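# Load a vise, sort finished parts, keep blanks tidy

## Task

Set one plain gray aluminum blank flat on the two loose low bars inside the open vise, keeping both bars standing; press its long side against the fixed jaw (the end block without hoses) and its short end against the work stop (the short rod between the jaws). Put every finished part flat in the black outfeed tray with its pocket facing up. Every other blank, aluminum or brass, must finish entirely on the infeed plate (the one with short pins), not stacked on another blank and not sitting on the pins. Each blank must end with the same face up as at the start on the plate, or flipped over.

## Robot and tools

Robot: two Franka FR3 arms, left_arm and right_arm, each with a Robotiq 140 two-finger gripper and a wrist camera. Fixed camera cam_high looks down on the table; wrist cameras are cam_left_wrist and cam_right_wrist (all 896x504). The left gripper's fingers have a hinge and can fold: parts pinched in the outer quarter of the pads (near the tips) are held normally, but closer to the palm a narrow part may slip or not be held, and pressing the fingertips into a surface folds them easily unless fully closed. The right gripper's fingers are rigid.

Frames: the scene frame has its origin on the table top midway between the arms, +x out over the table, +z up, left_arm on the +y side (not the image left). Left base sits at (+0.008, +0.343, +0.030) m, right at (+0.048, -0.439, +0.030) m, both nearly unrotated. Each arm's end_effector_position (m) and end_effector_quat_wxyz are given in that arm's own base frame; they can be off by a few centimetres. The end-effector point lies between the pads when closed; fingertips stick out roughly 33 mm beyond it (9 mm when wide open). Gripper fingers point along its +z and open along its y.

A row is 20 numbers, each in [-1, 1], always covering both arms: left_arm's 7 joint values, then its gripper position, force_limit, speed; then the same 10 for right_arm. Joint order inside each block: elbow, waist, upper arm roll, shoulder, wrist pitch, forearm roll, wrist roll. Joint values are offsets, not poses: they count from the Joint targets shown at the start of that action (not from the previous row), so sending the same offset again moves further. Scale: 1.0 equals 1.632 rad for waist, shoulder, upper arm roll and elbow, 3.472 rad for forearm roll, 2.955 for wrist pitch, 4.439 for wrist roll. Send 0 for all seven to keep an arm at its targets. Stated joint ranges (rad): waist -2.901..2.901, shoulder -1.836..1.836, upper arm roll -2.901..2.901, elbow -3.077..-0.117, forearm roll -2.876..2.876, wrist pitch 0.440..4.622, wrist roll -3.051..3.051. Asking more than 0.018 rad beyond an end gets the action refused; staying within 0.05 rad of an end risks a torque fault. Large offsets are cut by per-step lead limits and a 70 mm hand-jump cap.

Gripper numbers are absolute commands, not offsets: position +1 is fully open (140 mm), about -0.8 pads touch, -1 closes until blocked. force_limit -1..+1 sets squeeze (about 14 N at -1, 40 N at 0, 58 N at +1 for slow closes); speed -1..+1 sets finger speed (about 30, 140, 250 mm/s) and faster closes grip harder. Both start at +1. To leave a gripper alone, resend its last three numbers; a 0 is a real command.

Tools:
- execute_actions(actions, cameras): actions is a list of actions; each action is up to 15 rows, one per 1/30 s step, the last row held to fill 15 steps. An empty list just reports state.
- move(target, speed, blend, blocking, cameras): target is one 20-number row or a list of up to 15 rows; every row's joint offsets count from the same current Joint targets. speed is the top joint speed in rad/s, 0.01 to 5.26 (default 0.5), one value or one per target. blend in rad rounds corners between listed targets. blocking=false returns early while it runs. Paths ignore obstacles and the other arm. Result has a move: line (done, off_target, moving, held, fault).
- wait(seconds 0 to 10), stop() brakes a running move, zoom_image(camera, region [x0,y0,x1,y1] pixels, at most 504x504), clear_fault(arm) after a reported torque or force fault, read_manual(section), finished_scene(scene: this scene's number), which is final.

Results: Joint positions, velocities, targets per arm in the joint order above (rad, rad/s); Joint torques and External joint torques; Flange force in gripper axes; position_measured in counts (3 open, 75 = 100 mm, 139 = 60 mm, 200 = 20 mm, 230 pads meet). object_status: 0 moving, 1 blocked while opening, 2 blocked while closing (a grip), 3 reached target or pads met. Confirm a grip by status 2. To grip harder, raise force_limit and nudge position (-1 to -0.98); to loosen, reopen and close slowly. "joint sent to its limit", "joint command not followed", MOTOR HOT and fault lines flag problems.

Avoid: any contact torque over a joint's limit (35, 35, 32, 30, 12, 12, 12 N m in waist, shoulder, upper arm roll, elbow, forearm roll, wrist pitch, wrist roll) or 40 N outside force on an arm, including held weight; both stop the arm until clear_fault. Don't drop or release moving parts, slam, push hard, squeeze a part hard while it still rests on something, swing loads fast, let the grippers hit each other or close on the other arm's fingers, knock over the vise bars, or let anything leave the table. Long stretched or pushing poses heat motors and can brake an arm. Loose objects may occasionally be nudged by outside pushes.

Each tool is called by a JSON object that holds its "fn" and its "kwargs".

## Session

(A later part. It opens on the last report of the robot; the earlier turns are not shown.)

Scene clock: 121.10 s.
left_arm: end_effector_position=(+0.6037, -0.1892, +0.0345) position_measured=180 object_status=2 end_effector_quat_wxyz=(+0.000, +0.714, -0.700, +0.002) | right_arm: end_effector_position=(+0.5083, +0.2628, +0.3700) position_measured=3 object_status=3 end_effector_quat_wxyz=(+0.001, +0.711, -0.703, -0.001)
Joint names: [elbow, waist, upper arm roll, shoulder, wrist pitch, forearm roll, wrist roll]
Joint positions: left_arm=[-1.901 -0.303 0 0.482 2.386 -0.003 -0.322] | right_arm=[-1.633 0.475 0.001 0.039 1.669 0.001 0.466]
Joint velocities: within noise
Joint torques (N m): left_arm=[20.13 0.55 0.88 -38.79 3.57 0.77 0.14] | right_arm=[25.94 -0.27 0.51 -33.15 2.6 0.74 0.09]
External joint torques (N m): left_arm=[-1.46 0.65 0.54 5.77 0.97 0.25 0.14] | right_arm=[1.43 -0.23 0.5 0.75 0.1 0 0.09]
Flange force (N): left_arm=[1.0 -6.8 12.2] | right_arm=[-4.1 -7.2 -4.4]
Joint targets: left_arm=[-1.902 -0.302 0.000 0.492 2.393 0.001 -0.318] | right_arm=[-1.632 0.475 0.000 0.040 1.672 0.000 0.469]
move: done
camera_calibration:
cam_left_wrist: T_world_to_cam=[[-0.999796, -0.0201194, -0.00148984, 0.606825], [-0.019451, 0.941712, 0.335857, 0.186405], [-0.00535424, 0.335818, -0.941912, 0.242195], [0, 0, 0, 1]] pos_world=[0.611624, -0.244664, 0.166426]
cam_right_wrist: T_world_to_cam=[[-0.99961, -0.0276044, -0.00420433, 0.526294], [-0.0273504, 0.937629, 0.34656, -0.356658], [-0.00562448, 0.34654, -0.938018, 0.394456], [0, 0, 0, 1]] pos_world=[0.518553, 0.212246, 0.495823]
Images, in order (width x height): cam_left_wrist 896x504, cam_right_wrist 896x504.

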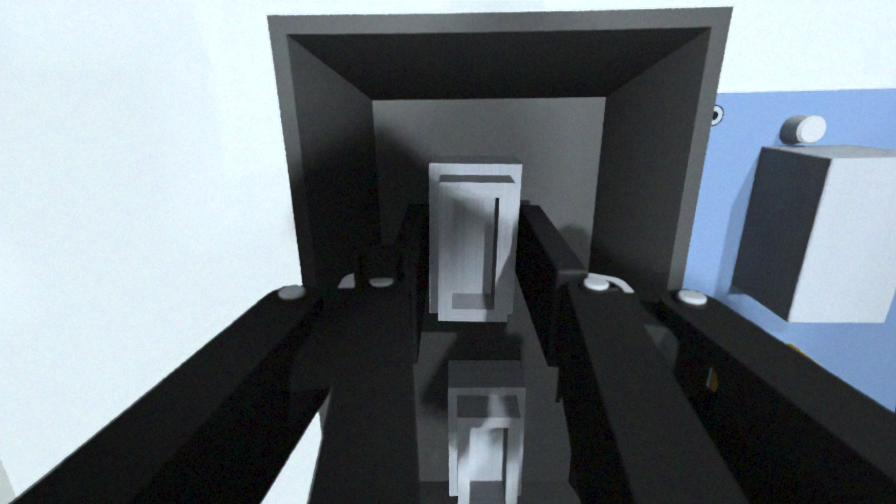

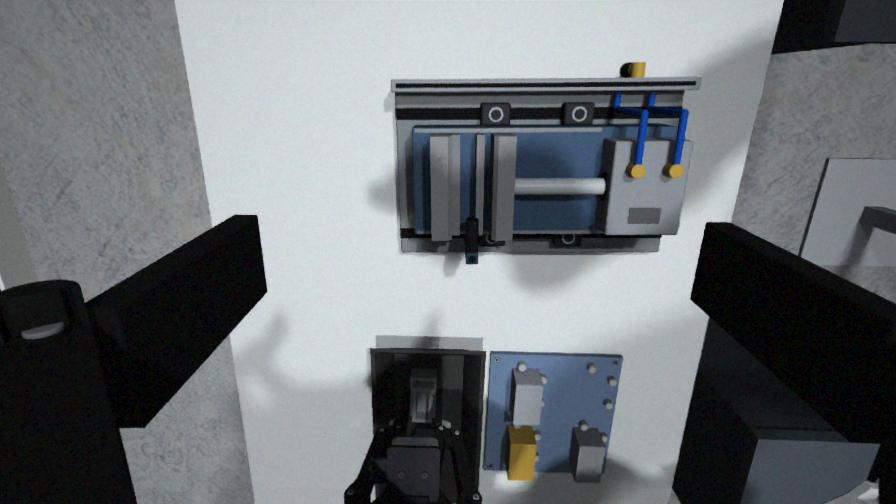

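{"fn": "move", "kwargs": {"target": [[0,0,0,-0.0049,-0.0027,0,0,-1,-1,-1,0,0,0,0,0,0,0,1,1,1],[0,0,0,-0.0049,-0.0027,0,0,-0.25,-1,-1,0,0,0,0,0,0,0,1,1,1],[0.0836,0,0,-0.1376,-0.1218,0,0,-0.25,-1,-1,0,0,0,0,0,0,0,1,1,1],[-0.3513,0.7978,0,-0.5025,-0.0831,0,0,-0.25,-1,-1,0,0,0,0,0,0,0,1,1,1]], "speed": [0.1,0.1,0.2,0.9]}}

{"fn": "zoom_image", "kwargs": {"camera": "cam_right_wrist", "region": [370, 340, 630, 500]}}

Scene clock: 131.03 s.
left_arm: end_effector_position=(+0.2333, +0.3617, +0.1995) position_measured=160 object_status=3 end_effector_quat_wxyz=(+0.002, +0.992, -0.124, +0.000) | right_arm: end_effector_position=(+0.5083, +0.2628, +0.3701) position_measured=3 object_status=3 end_effector_quat_wxyz=(+0.001, +0.711, -0.703, -0.001)
Joint names: [elbow, waist, upper arm roll, shoulder, wrist pitch, forearm roll, wrist roll]
Joint positions: left_arm=[-2.474 0.998 0.001 -0.326 2.144 -0.003 -0.321] | right_arm=[-1.633 0.475 0.001 0.039 1.669 0.001 0.466]
Joint velocities: left_arm=[-0.001 0.001 -0.001 0 0.006 -0.001 0] | right_arm=[within noise]
Joint torques (N m): left_arm=[22.87 0.96 0.39 -20.6 2.92 0.83 0.16] | right_arm=[25.98 -0.35 0.63 -33.15 2.63 0.75 0.06]
External joint torques (N m): left_arm=[-0.74 0.8 0.49 -0.46 0.36 0.2 0.16] | right_arm=[1.33 -0.24 0.7 1 0.1 0.01 0.06]
Flange force (N): left_arm=[-2.8 2.8 1.6] | right_arm=[-4.3 -7.5 -4.1]
Joint targets: left_arm=[-2.476 1.000 0.000 -0.329 2.147 0.001 -0.318] | right_arm=[-1.632 0.475 0.000 0.040 1.672 0.000 0.469]
move: done
camera_calibration:
cam_left_wrist: T_world_to_cam=[[-0.246322, -0.969173, 0.00537837, 0.413948], [-0.912003, 0.233662, 0.337124, 0.0690469], [-0.327988, 0.0781358, -0.941445, 0.379032], [0, 0, 0, 1]] pos_world=[0.289253, 0.355438, 0.331334]
cam_right_wrist: T_world_to_cam=[[-0.999611, -0.0275705, -0.00429834, 0.526334], [-0.0273512, 0.93763, 0.346557, -0.356656], [-0.00552449, 0.34654, -0.938019, 0.394404], [0, 0, 0, 1]] pos_world=[0.518553, 0.212246, 0.495823]

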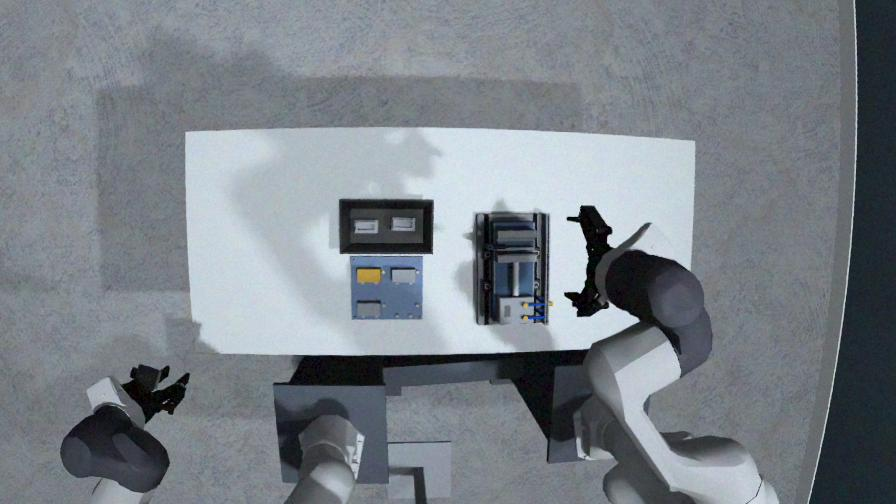

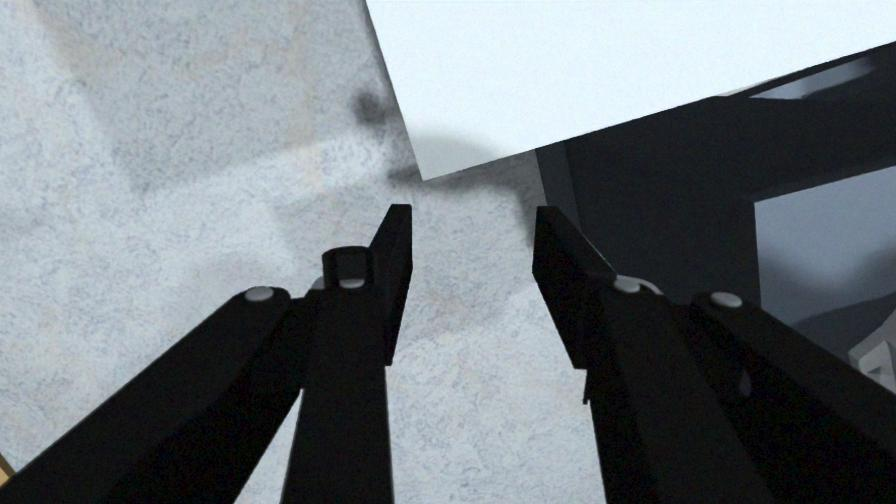

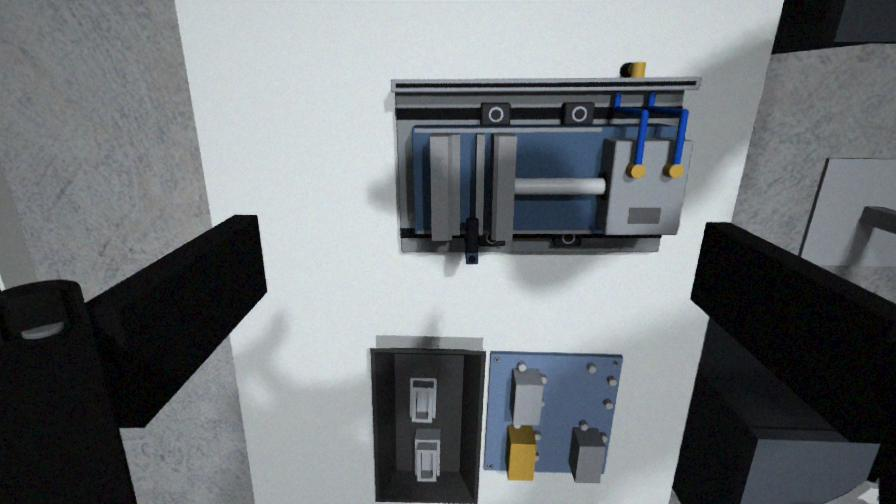

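Scaled by 1.938 from the camera's 896x504 image, which has a finer 1280x720 frame.

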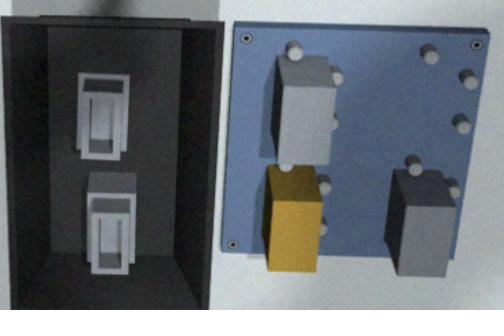

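{"fn": "move", "kwargs": {"target": [0,0,0,0,0,0,0,-0.25,-1,-1,0.2766,0.3917,0,0.418,0.0781,0,-0.2098,0.23,0,0], "speed": 0.6, "cameras": ["cam_high","cam_right_wrist"]}}

Scene clock: 139.53 s.
left_arm: end_effector_position=(+0.2334, +0.3619, +0.1996) position_measured=160 object_status=3 end_effector_quat_wxyz=(+0.002, +0.992, -0.124, +0.001) | right_arm: end_effector_position=(+0.3272, +0.6713, +0.1482) position_measured=100 object_status=3 end_effector_quat_wxyz=(+0.002, +1.000, +0.001, -0.002)
Joint names: [elbow, waist, upper arm roll, shoulder, wrist pitch, forearm roll, wrist roll]
Joint positions: left_arm=[-2.475 0.999 0.001 -0.327 2.145 -0.003 -0.321] | right_arm=[-1.182 1.116 0.001 0.723 1.899 0.001 -0.457]
Joint velocities: left_arm=[within noise] | right_arm=[0 -0.001 -0.001 0.002 0 0 -0.006]
Joint torques (N m): left_arm=[23.66 0.97 0.37 -20.49 2.87 0.84 0.12] | right_arm=[26.54 -0.4 1.28 -53.33 2.81 0.74 -0.3]
External joint torques (N m): left_arm=[0.02 0.92 0.6 -0.41 0.29 0.21 0.12] | right_arm=[1.62 -0.58 0.56 0.65 0.21 0 -0.3]
Flange force (N): left_arm=[-2.3 0.5 0.3] | right_arm=[7.5 -13.1 -1.9]
Joint targets: left_arm=[-2.476 1.000 0.000 -0.329 2.147 0.001 -0.318] | right_arm=[-1.181 1.114 0.000 0.722 1.903 0.000 -0.463]
move: done
camera_calibration:
cam_right_wrist: T_world_to_cam=[[0.020062, -0.999794, -0.00306415, 0.674569], [-0.936241, -0.0198618, 0.350797, 0.271806], [-0.350786, -0.00416889, -0.936447, 0.391924], [0, 0, 0, 1]] pos_world=[0.378424, 0.681463, 0.273734]
Images, in order (width x height): cam_high 896x504, cam_right_wrist 896x504.

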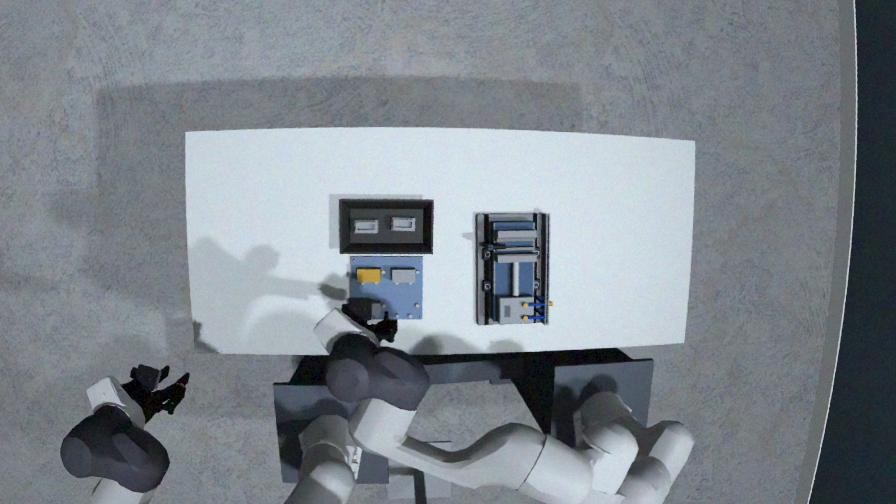

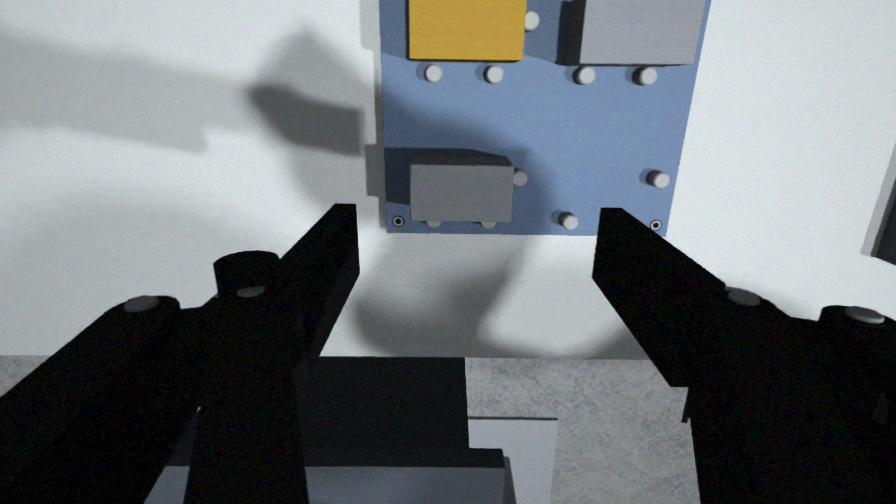

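{"fn": "move", "kwargs": {"target": [[0,0,0,0,0,0,0,-0.25,-1,-1,-0.0529,0.0071,0,0.0246,0.0428,0,0.0027,0.23,0,0],[0,0,0,0,0,0,0,-0.25,-1,-1,-0.0708,0.0071,0,0.069,0.0772,0,0.0027,0.23,0,0]], "speed": 0.2, "cameras": ["cam_right_wrist"]}}

Scene clock: 157.20 s.
left_arm: end_effector_position=(+0.2334, +0.3619, +0.1996) position_measured=160 object_status=3 end_effector_quat_wxyz=(+0.002, +0.992, -0.124, +0.001) | right_arm: end_effector_position=(+0.3205, +0.6723, +0.0298) position_measured=100 object_status=3 end_effector_quat_wxyz=(+0.002, +1.000, +0.004, -0.002)
Joint names: [elbow, waist, upper arm roll, shoulder, wrist pitch, forearm roll, wrist roll]
Joint positions: left_arm=[-2.475 0.999 0.001 -0.327 2.146 -0.003 -0.321] | right_arm=[-1.296 1.125 0.001 0.836 2.126 0.001 -0.454]
Joint velocities: left_arm=[within noise] | right_arm=[0 0 -0.001 0.001 0.004 0.001 -0.001]
Joint torques (N m): left_arm=[23.68 0.92 0.38 -20.47 2.83 0.84 0.13] | right_arm=[25.34 0.12 1.38 -54.85 2.8 0.7 0.11]
External joint torques (N m): left_arm=[-0.01 0.94 0.66 -0.32 0.25 0.21 0.13] | right_arm=[1.52 -0.1 0.57 0.01 0.23 0.05 0.11]
Flange force (N): left_arm=[-2.3 0.3 0.3] | right_arm=[4.2 -9.0 0.1]
Joint targets: left_arm=[-2.476 1.000 0.000 -0.329 2.147 0.001 -0.318] | right_arm=[-1.296 1.126 0.000 0.835 2.131 0.000 -0.451]
move: done
camera_calibration:
cam_right_wrist: T_world_to_cam=[[0.0248134, -0.999688, -0.00288424, 0.673663], [-0.93618, -0.0242489, 0.350683, 0.309988], [-0.350644, -0.00600149, -0.93649, 0.279873], [0, 0, 0, 1]] pos_world=[0.371624, 0.68265, 0.155333]
Images, in order (width x height): cam_right_wrist 896x504.

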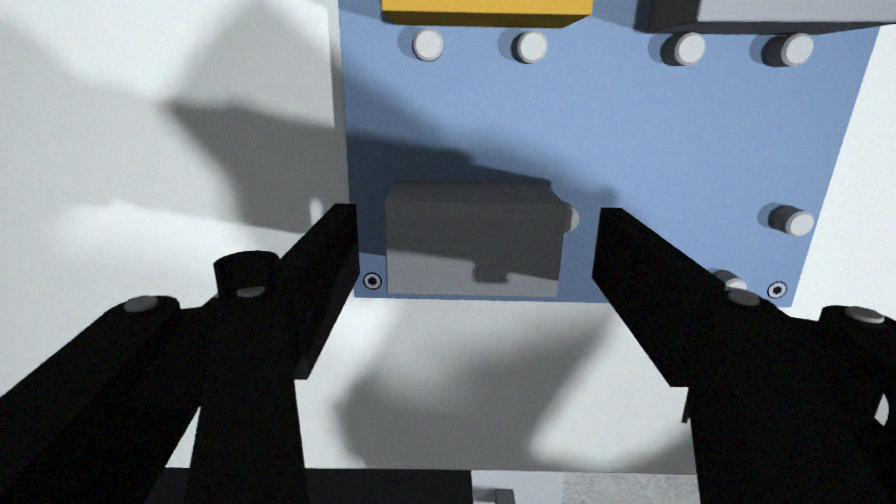

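{"fn": "move", "kwargs": {"target": [0,0,0,0,0,0,0,-0.25,-1,-1,0,0,0,0,0,0,0,-1,-0.5,-1], "speed": 0.2, "cameras": ["cam_right_wrist"]}}

Scene clock: 159.60 s.
left_arm: end_effector_position=(+0.2334, +0.3619, +0.1996) position_measured=160 object_status=3 end_effector_quat_wxyz=(+0.002, +0.992, -0.124, +0.001) | right_arm: end_effector_position=(+0.3207, +0.6729, +0.0303) position_measured=140 object_status=0 end_effector_quat_wxyz=(+0.001, +1.000, +0.004, -0.002)
Joint names: [elbow, waist, upper arm roll, shoulder, wrist pitch, forearm roll, wrist roll]
Joint positions: left_arm=[-2.475 0.999 0.001 -0.327 2.146 -0.003 -0.321] | right_arm=[-1.296 1.125 0.001 0.836 2.128 0.001 -0.454]
Joint velocities: within noise
Joint torques (N m): left_arm=[23.68 0.94 0.41 -20.44 2.83 0.84 0.09] | right_arm=[25.45 0.06 1.43 -54.71 2.73 0.66 0.1]
External joint torques (N m): left_arm=[0.03 0.92 0.65 -0.33 0.25 0.21 0.09] | right_arm=[1.49 -0.17 0.61 0.41 0.13 0.01 0.1]
Flange force (N): left_arm=[-2.2 0.2 0.3] | right_arm=[5.0 -10.4 0.5]
Joint targets: left_arm=[-2.476 1.000 0.000 -0.329 2.147 0.001 -0.318] | right_arm=[-1.296 1.126 0.000 0.835 2.131 0.000 -0.451]
move: done
camera_calibration:
cam_right_wrist: T_world_to_cam=[[0.0247018, -0.999684, -0.00463389, 0.674386], [-0.936437, -0.0247611, 0.34996, 0.31048], [-0.349965, -0.00430529, -0.936753, 0.279009], [0, 0, 0, 1]] pos_world=[0.371729, 0.683062, 0.155832]
Images, in order (width x height): cam_right_wrist 896x504.

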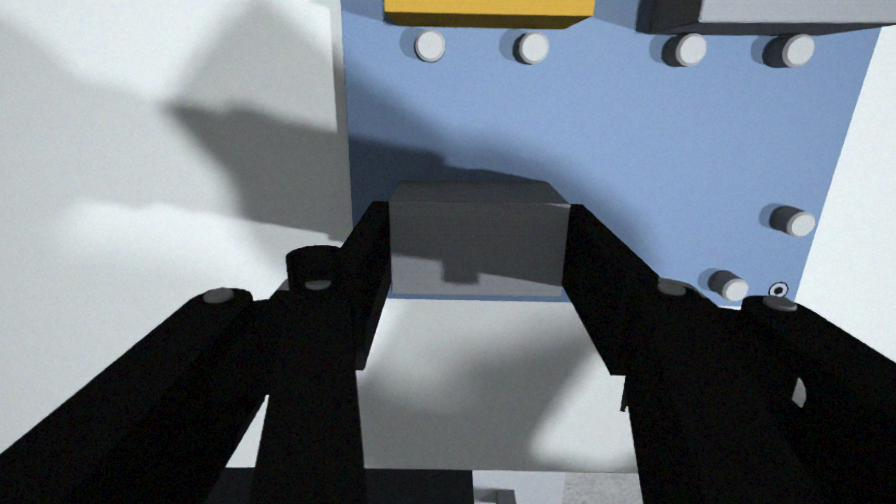

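{"fn": "move", "kwargs": {"target": [[0,0,0,0,0,0,0,-0.25,-1,-1,0.0176,0,0,-0.0447,-0.0344,0,0,-1,-0.5,-1],[0,0,0,0,0,0,0,-0.25,-1,-1,0.1222,0,0,-0.085,-0.1145,0,0,-1,-0.5,-1],[0,0,0,0,0,0,0,-0.25,-1,-1,-0.4411,-0.3789,0,-0.4605,-0.0107,0,-0.1392,-1,-0.5,-1]], "speed": [0.2,0.4,0.5], "blend": [0.05,0.05,0], "cameras": ["cam_high","cam_right_wrist"]}}

{"fn": "zoom_image", "kwargs": {"camera": "cam_right_wrist", "region": [250, 120, 700, 400]}}

Scene clock: 179.73 s.
left_arm: end_effector_position=(+0.2334, +0.3619, +0.1996) position_measured=160 object_status=3 end_effector_quat_wxyz=(+0.002, +0.992, -0.124, +0.001) | right_arm: end_effector_position=(+0.4964, +0.2754, +0.1978) position_measured=140 object_status=2 end_effector_quat_wxyz=(+0.002, +1.000, -0.001, -0.004)
Joint names: [elbow, waist, upper arm roll, shoulder, wrist pitch, forearm roll, wrist roll]
Joint positions: left_arm=[-2.475 0.999 0.001 -0.327 2.146 -0.003 -0.321] | right_arm=[-2.016 0.508 -0.002 0.086 2.094 0.001 -1.064]
Joint velocities: left_arm=[within noise] | right_arm=[0 0 0 0.001 0 -0.001 -0.005]
Joint torques (N m): left_arm=[23.72 0.96 0.41 -20.42 2.8 0.86 0.12] | right_arm=[26.06 -0.33 1.11 -36.22 2.99 0.74 -0.16]
External joint torques (N m): left_arm=[0.08 0.89 0.6 -0.26 0.23 0.23 0.12] | right_arm=[1.94 -0.26 1.1 -1.08 0.37 0.03 -0.16]
Flange force (N): left_arm=[-2.0 -0.1 0.2] | right_arm=[3.2 -2.2 -3.0]
Joint targets: left_arm=[-2.476 1.000 0.000 -0.329 2.147 0.001 -0.318] | right_arm=[-2.016 0.508 0.000 0.083 2.100 0.000 -1.068]
move: done
camera_calibration:
cam_right_wrist: T_world_to_cam=[[0.0155166, -0.99987, -0.00443621, 0.278076], [-0.935194, -0.0160825, 0.353769, 0.402758], [-0.353795, -0.00134058, -0.935322, 0.496504], [0, 0, 0, 1]] pos_world=[0.548003, 0.285183, 0.323142]
Images, in order (width x height): cam_high 896x504, cam_right_wrist 896x504.

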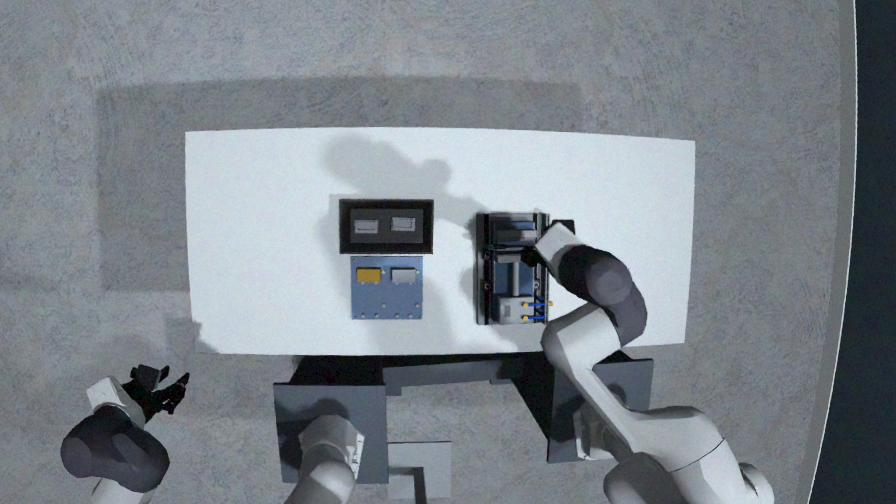

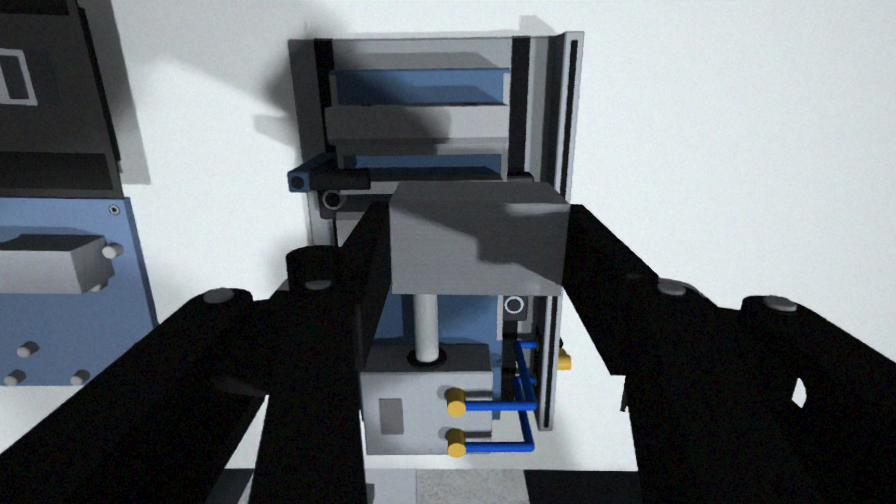

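Scaled by 1.120 from the camera's 896x504 image, which has a finer 1280x720 frame.

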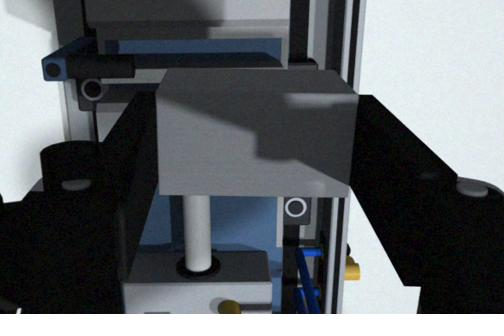

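{"fn": "move", "kwargs": {"target": [0,0,0,0,0,0,0,-0.25,-1,-1,-0.0423,0,0,0.0548,0.0533,0,0,-1,-0.5,-1], "speed": 0.2, "cameras": ["cam_high","cam_right_wrist"]}}

{"fn": "zoom_image", "kwargs": {"camera": "cam_right_wrist", "region": [250, 50, 600, 350]}}

{"fn": "zoom_image", "kwargs": {"camera": "cam_high", "region": [460, 200, 570, 330]}}

Scene clock: 190.83 s.
left_arm: end_effector_position=(+0.2334, +0.3619, +0.1996) position_measured=160 object_status=3 end_effector_quat_wxyz=(+0.002, +0.992, -0.124, +0.001) | right_arm: end_effector_position=(+0.4984, +0.2765, +0.1299) position_measured=140 object_status=2 end_effector_quat_wxyz=(+0.002, +1.000, +0.000, -0.004)
Joint names: [elbow, waist, upper arm roll, shoulder, wrist pitch, forearm roll, wrist roll]
Joint positions: left_arm=[-2.475 0.999 0.001 -0.327 2.146 -0.003 -0.321] | right_arm=[-2.086 0.508 -0.002 0.175 2.251 0.001 -1.065]
Joint velocities: left_arm=[within noise] | right_arm=[0 0 0.001 0 0.005 0 0.001]
Joint torques (N m): left_arm=[23.77 0.94 0.41 -20.4 2.81 0.84 0.1] | right_arm=[25.16 -0.36 1.13 -37.4 3.04 0.65 -0.16]
External joint torques (N m): left_arm=[0.12 0.84 0.58 -0.27 0.23 0.21 0.1] | right_arm=[2.25 -0.36 0.97 -0.57 0.43 0.02 -0.16]
Flange force (N): left_arm=[-1.9 -0.1 0.1] | right_arm=[5.7 -3.2 -1.9]
Joint targets: left_arm=[-2.476 1.000 0.000 -0.329 2.147 0.001 -0.318] | right_arm=[-2.085 0.508 0.000 0.173 2.257 0.000 -1.068]
move: done
camera_calibration:
cam_right_wrist: T_world_to_cam=[[0.017278, -0.999844, -0.00371501, 0.277772], [-0.934909, -0.0174729, 0.354457, 0.428857], [-0.354467, -0.00265112, -0.935065, 0.434326], [0, 0, 0, 1]] pos_world=[0.550098, 0.286373, 0.255144]
Images, in order (width x height): cam_high 896x504, cam_right_wrist 896x504.

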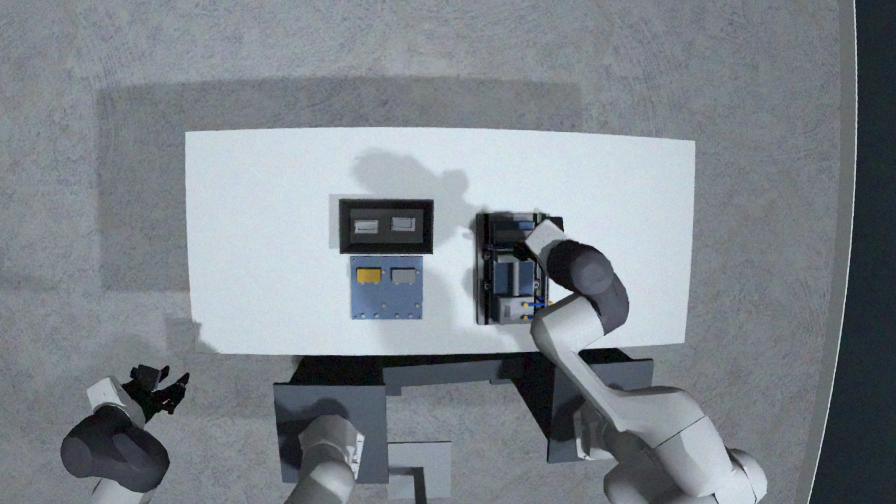

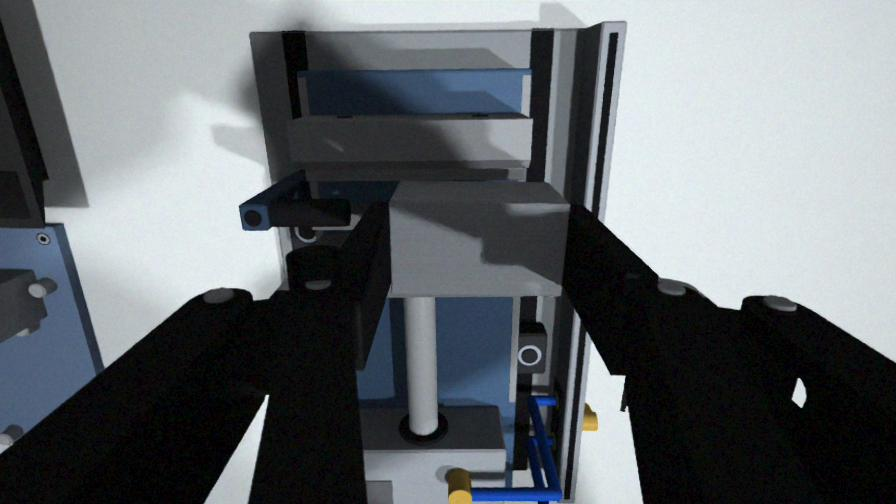

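Scaled by 1.440 from the camera's 896x504 image, which has a finer 1280x720 frame.

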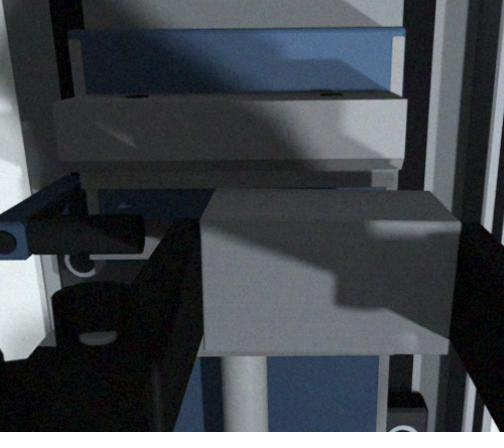

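Scaled by 3.877 from the camera's 896x504 image, which has a finer 1280x720 frame.

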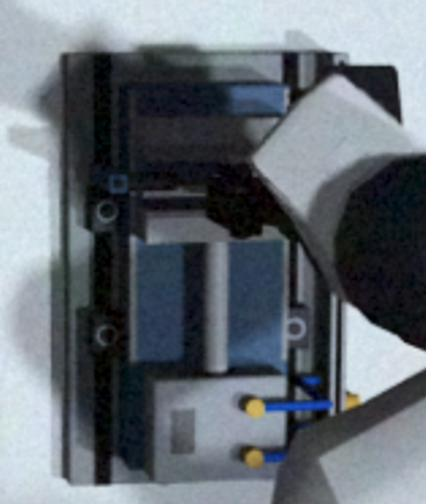

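{"fn": "move", "kwargs": {"target": [0,0,0,0,0,0,0,-0.25,-1,-1,-0.0145,-0.0009,0,0.0362,0.0283,0,-0.0005,-1,-0.5,-1], "speed": 0.06, "cameras": ["cam_right_wrist"]}}

{"fn": "zoom_image", "kwargs": {"camera": "cam_right_wrist", "region": [250, 50, 600, 350]}}

Scene clock: 200.23 s.
left_arm: end_effector_position=(+0.2334, +0.3619, +0.1996) position_measured=160 object_status=3 end_effector_quat_wxyz=(+0.002, +0.992, -0.124, +0.001) | right_arm: end_effector_position=(+0.5006, +0.2774, +0.1021) position_measured=140 object_status=2 end_effector_quat_wxyz=(+0.001, +1.000, +0.001, -0.002)
Joint names: [elbow, waist, upper arm roll, shoulder, wrist pitch, forearm roll, wrist roll]
Joint positions: left_arm=[-2.475 0.999 0.001 -0.327 2.146 -0.003 -0.321] | right_arm=[-2.105 0.508 -0.002 0.219 2.32 0.001 -1.068]
Joint velocities: within noise
Joint torques (N m): left_arm=[23.74 0.91 0.39 -20.34 2.79 0.83 0.13] | right_arm=[22.05 -0.76 1.12 -30.15 5.06 0.68 -0.2]
External joint torques (N m): left_arm=[0 0.8 0.56 -0.19 0.2 0.2 0.13] | right_arm=[-0.18 -0.67 1.02 7.46 2.45 0.08 -0.2]
Flange force (N): left_arm=[-1.9 -0.1 0.3] | right_arm=[14.4 -7.4 17.4]
Joint targets: left_arm=[-2.476 1.000 0.000 -0.329 2.147 0.001 -0.318] | right_arm=[-2.109 0.506 0.000 0.232 2.341 0.000 -1.071]
move: off_target (right_arm); right_arm: the wrist pitch is farthest, 0.021 rad from its target
camera_calibration:
cam_right_wrist: T_world_to_cam=[[0.019759, -0.999787, -0.00592457, 0.277569], [-0.936403, -0.0205823, 0.350322, 0.442805], [-0.350369, -0.00137424, -0.936611, 0.406906], [0, 0, 0, 1]] pos_world=[0.551727, 0.287183, 0.227633]
Images, in order (width x height): cam_right_wrist 896x504.

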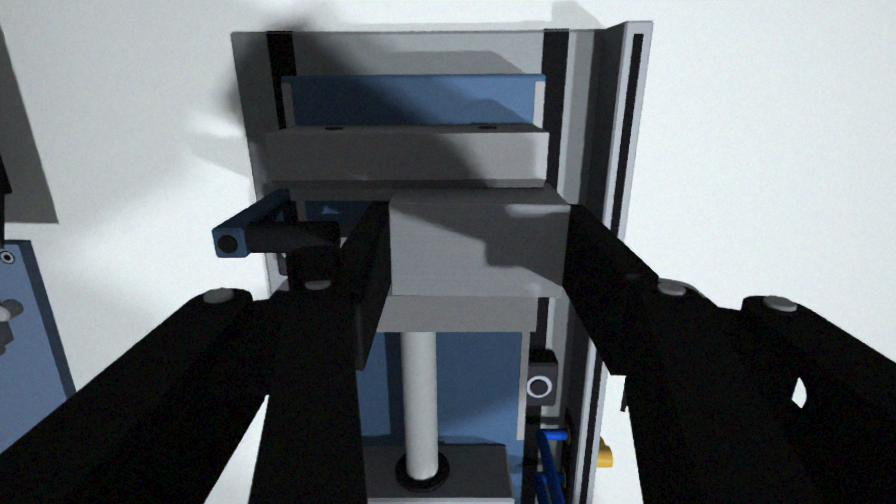

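Scaled by 1.440 from the camera's 896x504 image, which has a finer 1280x720 frame.

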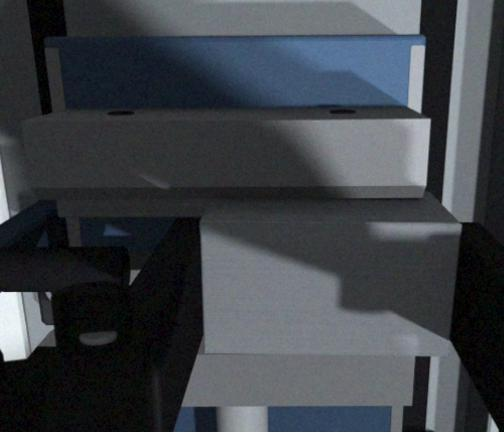

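{"fn": "move", "kwargs": {"target": [[0,0,0,0,0,0,0,-0.25,-1,-1,0.0013,0.0019,0,-0.0206,-0.0121,0,0.0007,-1,-0.5,-1],[0,0,0,0,0,0,0,-0.25,-1,-1,-0.0059,0.0019,0,-0.0042,0.0009,0,0.0007,-1,-0.5,-1]], "speed": [0.1,0.05], "cameras": ["cam_right_wrist"]}}

{"fn": "zoom_image", "kwargs": {"camera": "cam_right_wrist", "region": [250, 50, 600, 350]}}

Scene clock: 211.27 s.
left_arm: end_effector_position=(+0.2334, +0.3619, +0.1996) position_measured=160 object_status=3 end_effector_quat_wxyz=(+0.002, +0.992, -0.124, +0.001) | right_arm: end_effector_position=(+0.5005, +0.2777, +0.1018) position_measured=140 object_status=2 end_effector_quat_wxyz=(-0.001, +1.000, +0.002, +0.001)
Joint names: [elbow, waist, upper arm roll, shoulder, wrist pitch, forearm roll, wrist roll]
Joint positions: left_arm=[-2.475 0.999 0.001 -0.327 2.146 -0.003 -0.321] | right_arm=[-2.113 0.508 -0.002 0.215 2.331 0.001 -1.069]
Joint velocities: within noise
Joint torques (N m): left_arm=[23.82 0.93 0.43 -20.35 2.79 0.83 0.08] | right_arm=[21.02 0.17 1.38 -31.05 4.05 0.68 0]
External joint torques (N m): left_arm=[0.11 0.95 0.72 -0.13 0.2 0.2 0.08] | right_arm=[-1.29 0.04 1.07 6.48 1.4 0.08 0]
Flange force (N): left_arm=[-2.0 -0.6 0.2] | right_arm=[8.8 -5.7 14.4]
Joint targets: left_arm=[-2.476 1.000 0.000 -0.329 2.147 0.001 -0.318] | right_arm=[-2.119 0.509 0.000 0.225 2.344 0.000 -1.068]
move: off_target (right_arm); right_arm: the wrist pitch is farthest, 0.013 rad from its target
camera_calibration:
cam_right_wrist: T_world_to_cam=[[0.020667, -0.999746, -0.00899568, 0.277691], [-0.938345, -0.0225017, 0.344968, 0.4449], [-0.345082, 0.0013116, -0.938571, 0.403483], [0, 0, 0, 1]] pos_world=[0.550965, 0.287102, 0.227719]
Images, in order (width x height): cam_right_wrist 896x504.

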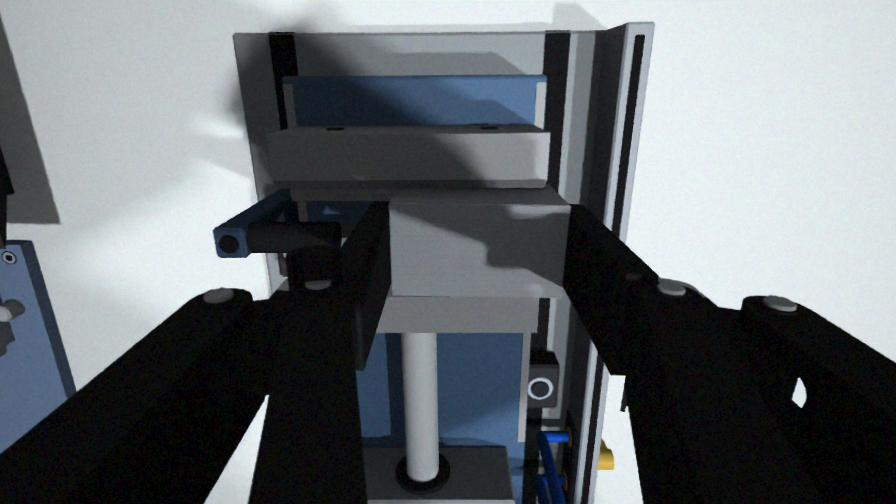

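Scaled by 1.440 from the camera's 896x504 image, which has a finer 1280x720 frame.

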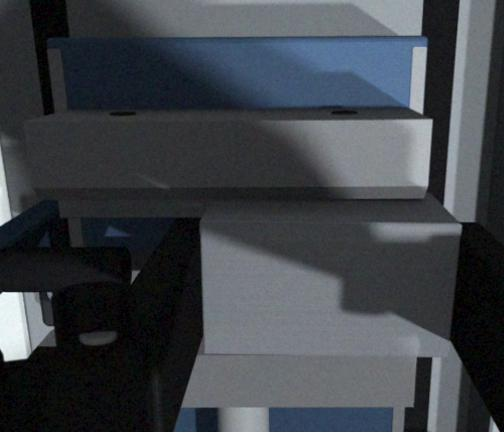

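{"fn": "move", "kwargs": {"target": [0,0,0,0,0,0,0,-0.25,-1,-1,0.0045,0.0008,0,-0.0184,-0.0127,0,0.0003,-1,-0.5,-1], "speed": 0.1, "cameras": ["cam_right_wrist"]}}

{"fn": "move", "kwargs": {"target": [0,0,0,0,0,0,0,-0.25,-1,-1,-0.0053,0,0,0.0115,0.0093,0,0,-1,-0.5,-1], "speed": 0.05, "cameras": ["cam_right_wrist"]}}

Scene clock: 241.60 s.
left_arm: end_effector_position=(+0.2334, +0.3619, +0.1996) position_measured=160 object_status=3 end_effector_quat_wxyz=(+0.002, +0.992, -0.124, +0.001) | right_arm: end_effector_position=(+0.4978, +0.2768, +0.1098) position_measured=140 object_status=2 end_effector_quat_wxyz=(+0.000, +1.000, +0.002, -0.001)
Joint names: [elbow, waist, upper arm roll, shoulder, wrist pitch, forearm roll, wrist roll]
Joint positions: left_arm=[-2.475 0.999 0.001 -0.327 2.146 -0.003 -0.321] | right_arm=[-2.114 0.509 -0.002 0.198 2.31 0.001 -1.069]
Joint velocities: left_arm=[within noise] | right_arm=[-0.001 0.001 0 0 -0.003 0.001 -0.001]
Joint torques (N m): left_arm=[23.84 0.94 0.44 -20.41 2.79 0.83 0.13] | right_arm=[24.77 0.12 1 -38 2.42 0.65 0.08]
External joint torques (N m): left_arm=[0.24 0.91 0.68 -0.33 0.23 0.2 0.13] | right_arm=[2.23 0.19 0.89 -0.78 -0.23 0.04 0.08]
Flange force (N): left_arm=[-2.1 -0.4 -0.1] | right_arm=[5.3 -4.0 -3.4]
Joint targets: left_arm=[-2.476 1.000 0.000 -0.329 2.147 0.001 -0.318] | right_arm=[-2.111 0.511 0.000 0.195 2.306 0.000 -1.066]
move: done
camera_calibration:
cam_right_wrist: T_world_to_cam=[[0.0216028, -0.99974, -0.00728684, 0.276177], [-0.937184, -0.0227882, 0.348091, 0.438755], [-0.348167, -0.00069062, -0.937432, 0.411914], [0, 0, 0, 1]] pos_world=[0.548643, 0.286388, 0.235427]
Images, in order (width x height): cam_right_wrist 896x504.

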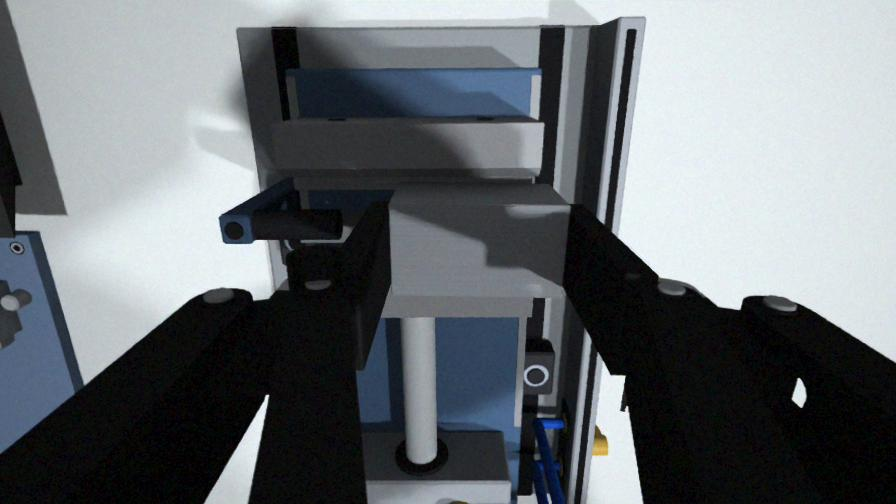

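Scene clock: 242.57 s.
left_arm: end_effector_position=(+0.2334, +0.3619, +0.1996) position_measured=160 object_status=3 end_effector_quat_wxyz=(+0.002, +0.992, -0.124, +0.001) | right_arm: end_effector_position=(+0.4979, +0.2769, +0.1018) position_measured=140 object_status=2 end_effector_quat_wxyz=(+0.000, +1.000, +0.002, -0.001)
Joint names: [elbow, waist, upper arm roll, shoulder, wrist pitch, forearm roll, wrist roll]
Joint positions: left_arm=[-2.475 0.999 0.001 -0.327 2.146 -0.003 -0.321] | right_arm=[-2.118 0.509 -0.002 0.211 2.327 0.001 -1.069]
Joint velocities: left_arm=[within noise] | right_arm=[-0.001 0 -0.001 0 0.004 0 0]
Joint torques (N m): left_arm=[23.8 0.94 0.37 -20.38 2.81 0.84 0.12] | right_arm=[23.24 0.09 0.92 -35.58 3.08 0.6 0.09]
External joint torques (N m): left_arm=[0.14 0.95 0.66 -0.27 0.23 0.21 0.12] | right_arm=[1.01 0.21 0.85 1.77 0.46 0 0.09]
Flange force (N): left_arm=[-2.1 -0.3 0.1] | right_arm=[6.5 -4.7 3.2]
Joint targets: left_arm=[-2.476 1.000 0.000 -0.329 2.147 0.001 -0.318] | right_arm=[-2.120 0.511 0.000 0.214 2.334 0.000 -1.066]
move: done
camera_calibration:
cam_right_wrist: T_world_to_cam=[[0.0215732, -0.999742, -0.00707432, 0.276282], [-0.937029, -0.022686, 0.348513, 0.441484], [-0.348583, -0.000889677, -0.937277, 0.404828], [0, 0, 0, 1]] pos_world=[0.54884, 0.286586, 0.227528]
Images, in order (width x height): cam_right_wrist 896x504.

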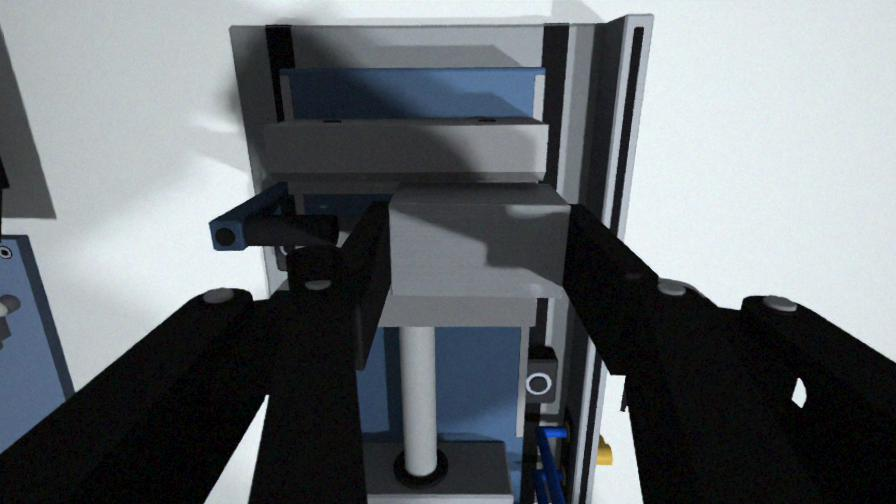

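{"fn": "move", "kwargs": {"target": [[0,0,0,0,0,0,0,-0.25,-1,-1,0.0033,0,0,-0.0078,-0.0062,0,0,-1,-0.5,-1],[0,0,0,0,0,0,0,-0.25,-1,-1,0.0205,-0.0048,0,0.0041,-0.0091,0,-0.0017,-1,-0.5,-1]], "speed": 0.03, "cameras": ["cam_right_wrist"]}}

{"fn": "zoom_image", "kwargs": {"camera": "cam_right_wrist", "region": [250, 150, 600, 350]}}

Scene clock: 249.93 s.
left_arm: end_effector_position=(+0.2334, +0.3619, +0.1996) position_measured=160 object_status=3 end_effector_quat_wxyz=(+0.002, +0.992, -0.124, +0.001) | right_arm: end_effector_position=(+0.5011, +0.2784, +0.1052) position_measured=140 object_status=2 end_effector_quat_wxyz=(+0.002, +1.000, +0.003, -0.005)
Joint names: [elbow, waist, upper arm roll, shoulder, wrist pitch, forearm roll, wrist roll]
Joint positions: left_arm=[-2.475 0.999 0.001 -0.327 2.146 -0.003 -0.321] | right_arm=[-2.092 0.506 0 0.221 2.302 0.001 -1.072]
Joint velocities: left_arm=[within noise] | right_arm=[0.004 0 0 0.003 -0.002 0 -0.004]
Joint torques (N m): left_arm=[23.82 0.96 0.43 -20.36 2.8 0.84 0.09] | right_arm=[26.45 -2.29 0.09 -37.78 3.56 0.25 -0.08]
External joint torques (N m): left_arm=[0.16 0.89 0.63 -0.19 0.23 0.21 0.09] | right_arm=[3.97 -2.16 0 0.16 0.94 -0.35 -0.08]
Flange force (N): left_arm=[-1.9 -0.5 0.1] | right_arm=[13.9 -4.8 -0.6]
Joint targets: left_arm=[-2.476 1.000 0.000 -0.329 2.147 0.001 -0.318] | right_arm=[-2.086 0.503 0.000 0.220 2.307 0.000 -1.074]
move: done
camera_calibration:
cam_right_wrist: T_world_to_cam=[[0.0240495, -0.999704, -0.00359179, 0.276101], [-0.934309, -0.0237542, 0.355671, 0.441462], [-0.355651, -0.00519787, -0.934604, 0.413512], [0, 0, 0, 1]] pos_world=[0.552888, 0.288655, 0.230447]
Images, in order (width x height): cam_right_wrist 896x504.

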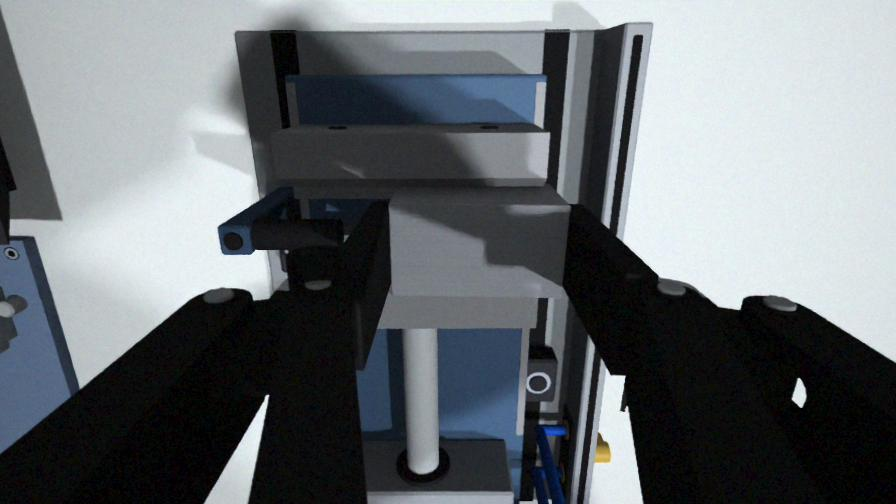

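Scaled by 1.440 from the camera's 896x504 image, which has a finer 1280x720 frame.

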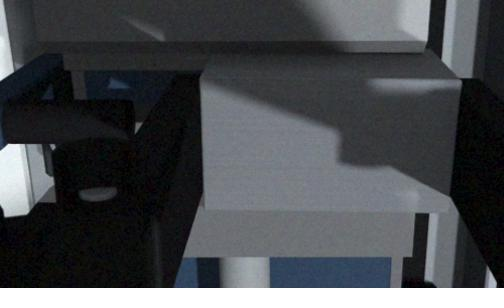

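{"fn": "move", "kwargs": {"target": [0,0,0,0,0,0,0,-0.25,-1,-1,-0.0082,0.0013,0,0.0031,0.0059,0,0.0005,-1,-0.5,-1], "speed": 0.03, "cameras": []}}

Scene clock: 255.03 s.
left_arm: end_effector_position=(+0.2334, +0.3619, +0.1996) position_measured=160 object_status=3 end_effector_quat_wxyz=(+0.002, +0.992, -0.124, +0.001) | right_arm: end_effector_position=(+0.5010, +0.2781, +0.1020) position_measured=140 object_status=2 end_effector_quat_wxyz=(+0.001, +1.000, +0.004, -0.004)
Joint names: [elbow, waist, upper arm roll, shoulder, wrist pitch, forearm roll, wrist roll]
Joint positions: left_arm=[-2.475 0.999 0.001 -0.327 2.146 -0.003 -0.321] | right_arm=[-2.098 0.506 0 0.224 2.313 0.001 -1.073]
Joint velocities: within noise
Joint torques (N m): left_arm=[23.77 0.94 0.4 -20.37 2.78 0.84 0.08] | right_arm=[23.56 -0.77 0.51 -36.08 3.75 0.46 -0.02]
External joint torques (N m): left_arm=[0.17 0.97 0.71 -0.32 0.22 0.21 0.08] | right_arm=[1.05 -0.73 0.33 2.07 1.1 -0.14 -0.02]
Flange force (N): left_arm=[-2.1 -0.2 0.0] | right_arm=[7.5 -3.4 5.0]
Joint targets: left_arm=[-2.476 1.000 0.000 -0.329 2.147 0.001 -0.318] | right_arm=[-2.100 0.505 0.000 0.225 2.324 0.000 -1.072]
move: off_target (right_arm); right_arm: the wrist pitch is farthest, 0.011 rad from its target
No camera images: "cameras" was empty.

{"fn": "move", "kwargs": {"target": [0,0,0,0,0,0,0,-0.25,-1,-1,0,0,0,0,0,0,0,0.02,-1,-1], "speed": 0.03, "cameras": ["cam_right_wrist"]}}

Scene clock: 256.77 s.
left_arm: end_effector_position=(+0.2334, +0.3619, +0.1996) position_measured=160 object_status=3 end_effector_quat_wxyz=(+0.002, +0.992, -0.124, +0.001) | right_arm: end_effector_position=(+0.5023, +0.2789, +0.1021) position_measured=127 object_status=0 end_effector_quat_wxyz=(+0.000, +1.000, +0.004, -0.002)
Joint names: [elbow, waist, upper arm roll, shoulder, wrist pitch, forearm roll, wrist roll]
Joint positions: left_arm=[-2.475 0.999 0.001 -0.327 2.146 -0.003 -0.321] | right_arm=[-2.099 0.506 0 0.224 2.32 0.001 -1.073]
Joint velocities: left_arm=[within noise] | right_arm=[0 -0.001 0 0 0.003 -0.001 0.002]
Joint torques (N m): left_arm=[23.81 0.95 0.38 -20.33 2.79 0.85 0.13] | right_arm=[23.52 -0.43 0.92 -36.75 2.85 0.64 -0.01]
External joint torques (N m): left_arm=[0.22 0.95 0.65 -0.27 0.23 0.22 0.13] | right_arm=[1.28 -0.42 0.71 1.02 0.24 0.05 -0.01]
Flange force (N): left_arm=[-2.0 -0.5 0.0] | right_arm=[6.4 -3.4 1.3]
Joint targets: left_arm=[-2.476 1.000 0.000 -0.329 2.147 0.001 -0.318] | right_arm=[-2.100 0.505 0.000 0.225 2.324 0.000 -1.072]
move: done
camera_calibration:
cam_right_wrist: T_world_to_cam=[[0.0248553, -0.999666, -0.00712294, 0.276451], [-0.936622, -0.0257774, 0.349392, 0.446138], [-0.349459, -0.00201275, -0.93695, 0.40732], [0, 0, 0, 1]] pos_world=[0.553333, 0.288678, 0.227731]
Images, in order (width x height): cam_right_wrist 896x504.

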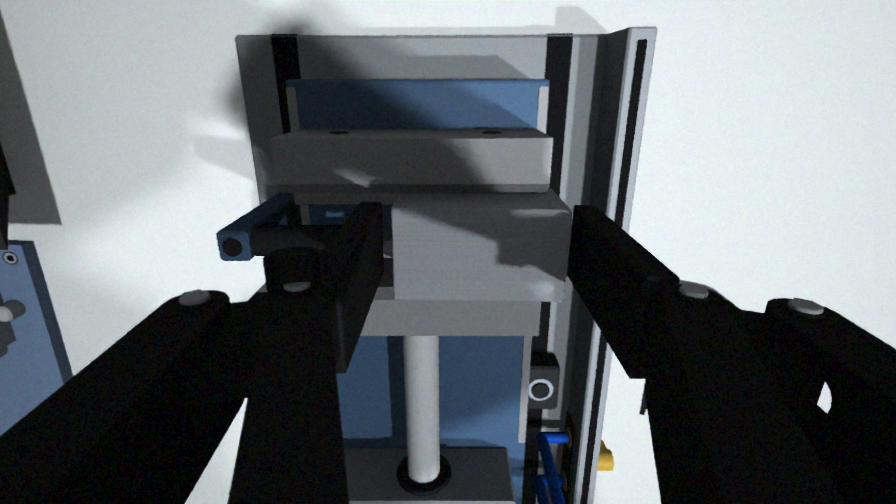

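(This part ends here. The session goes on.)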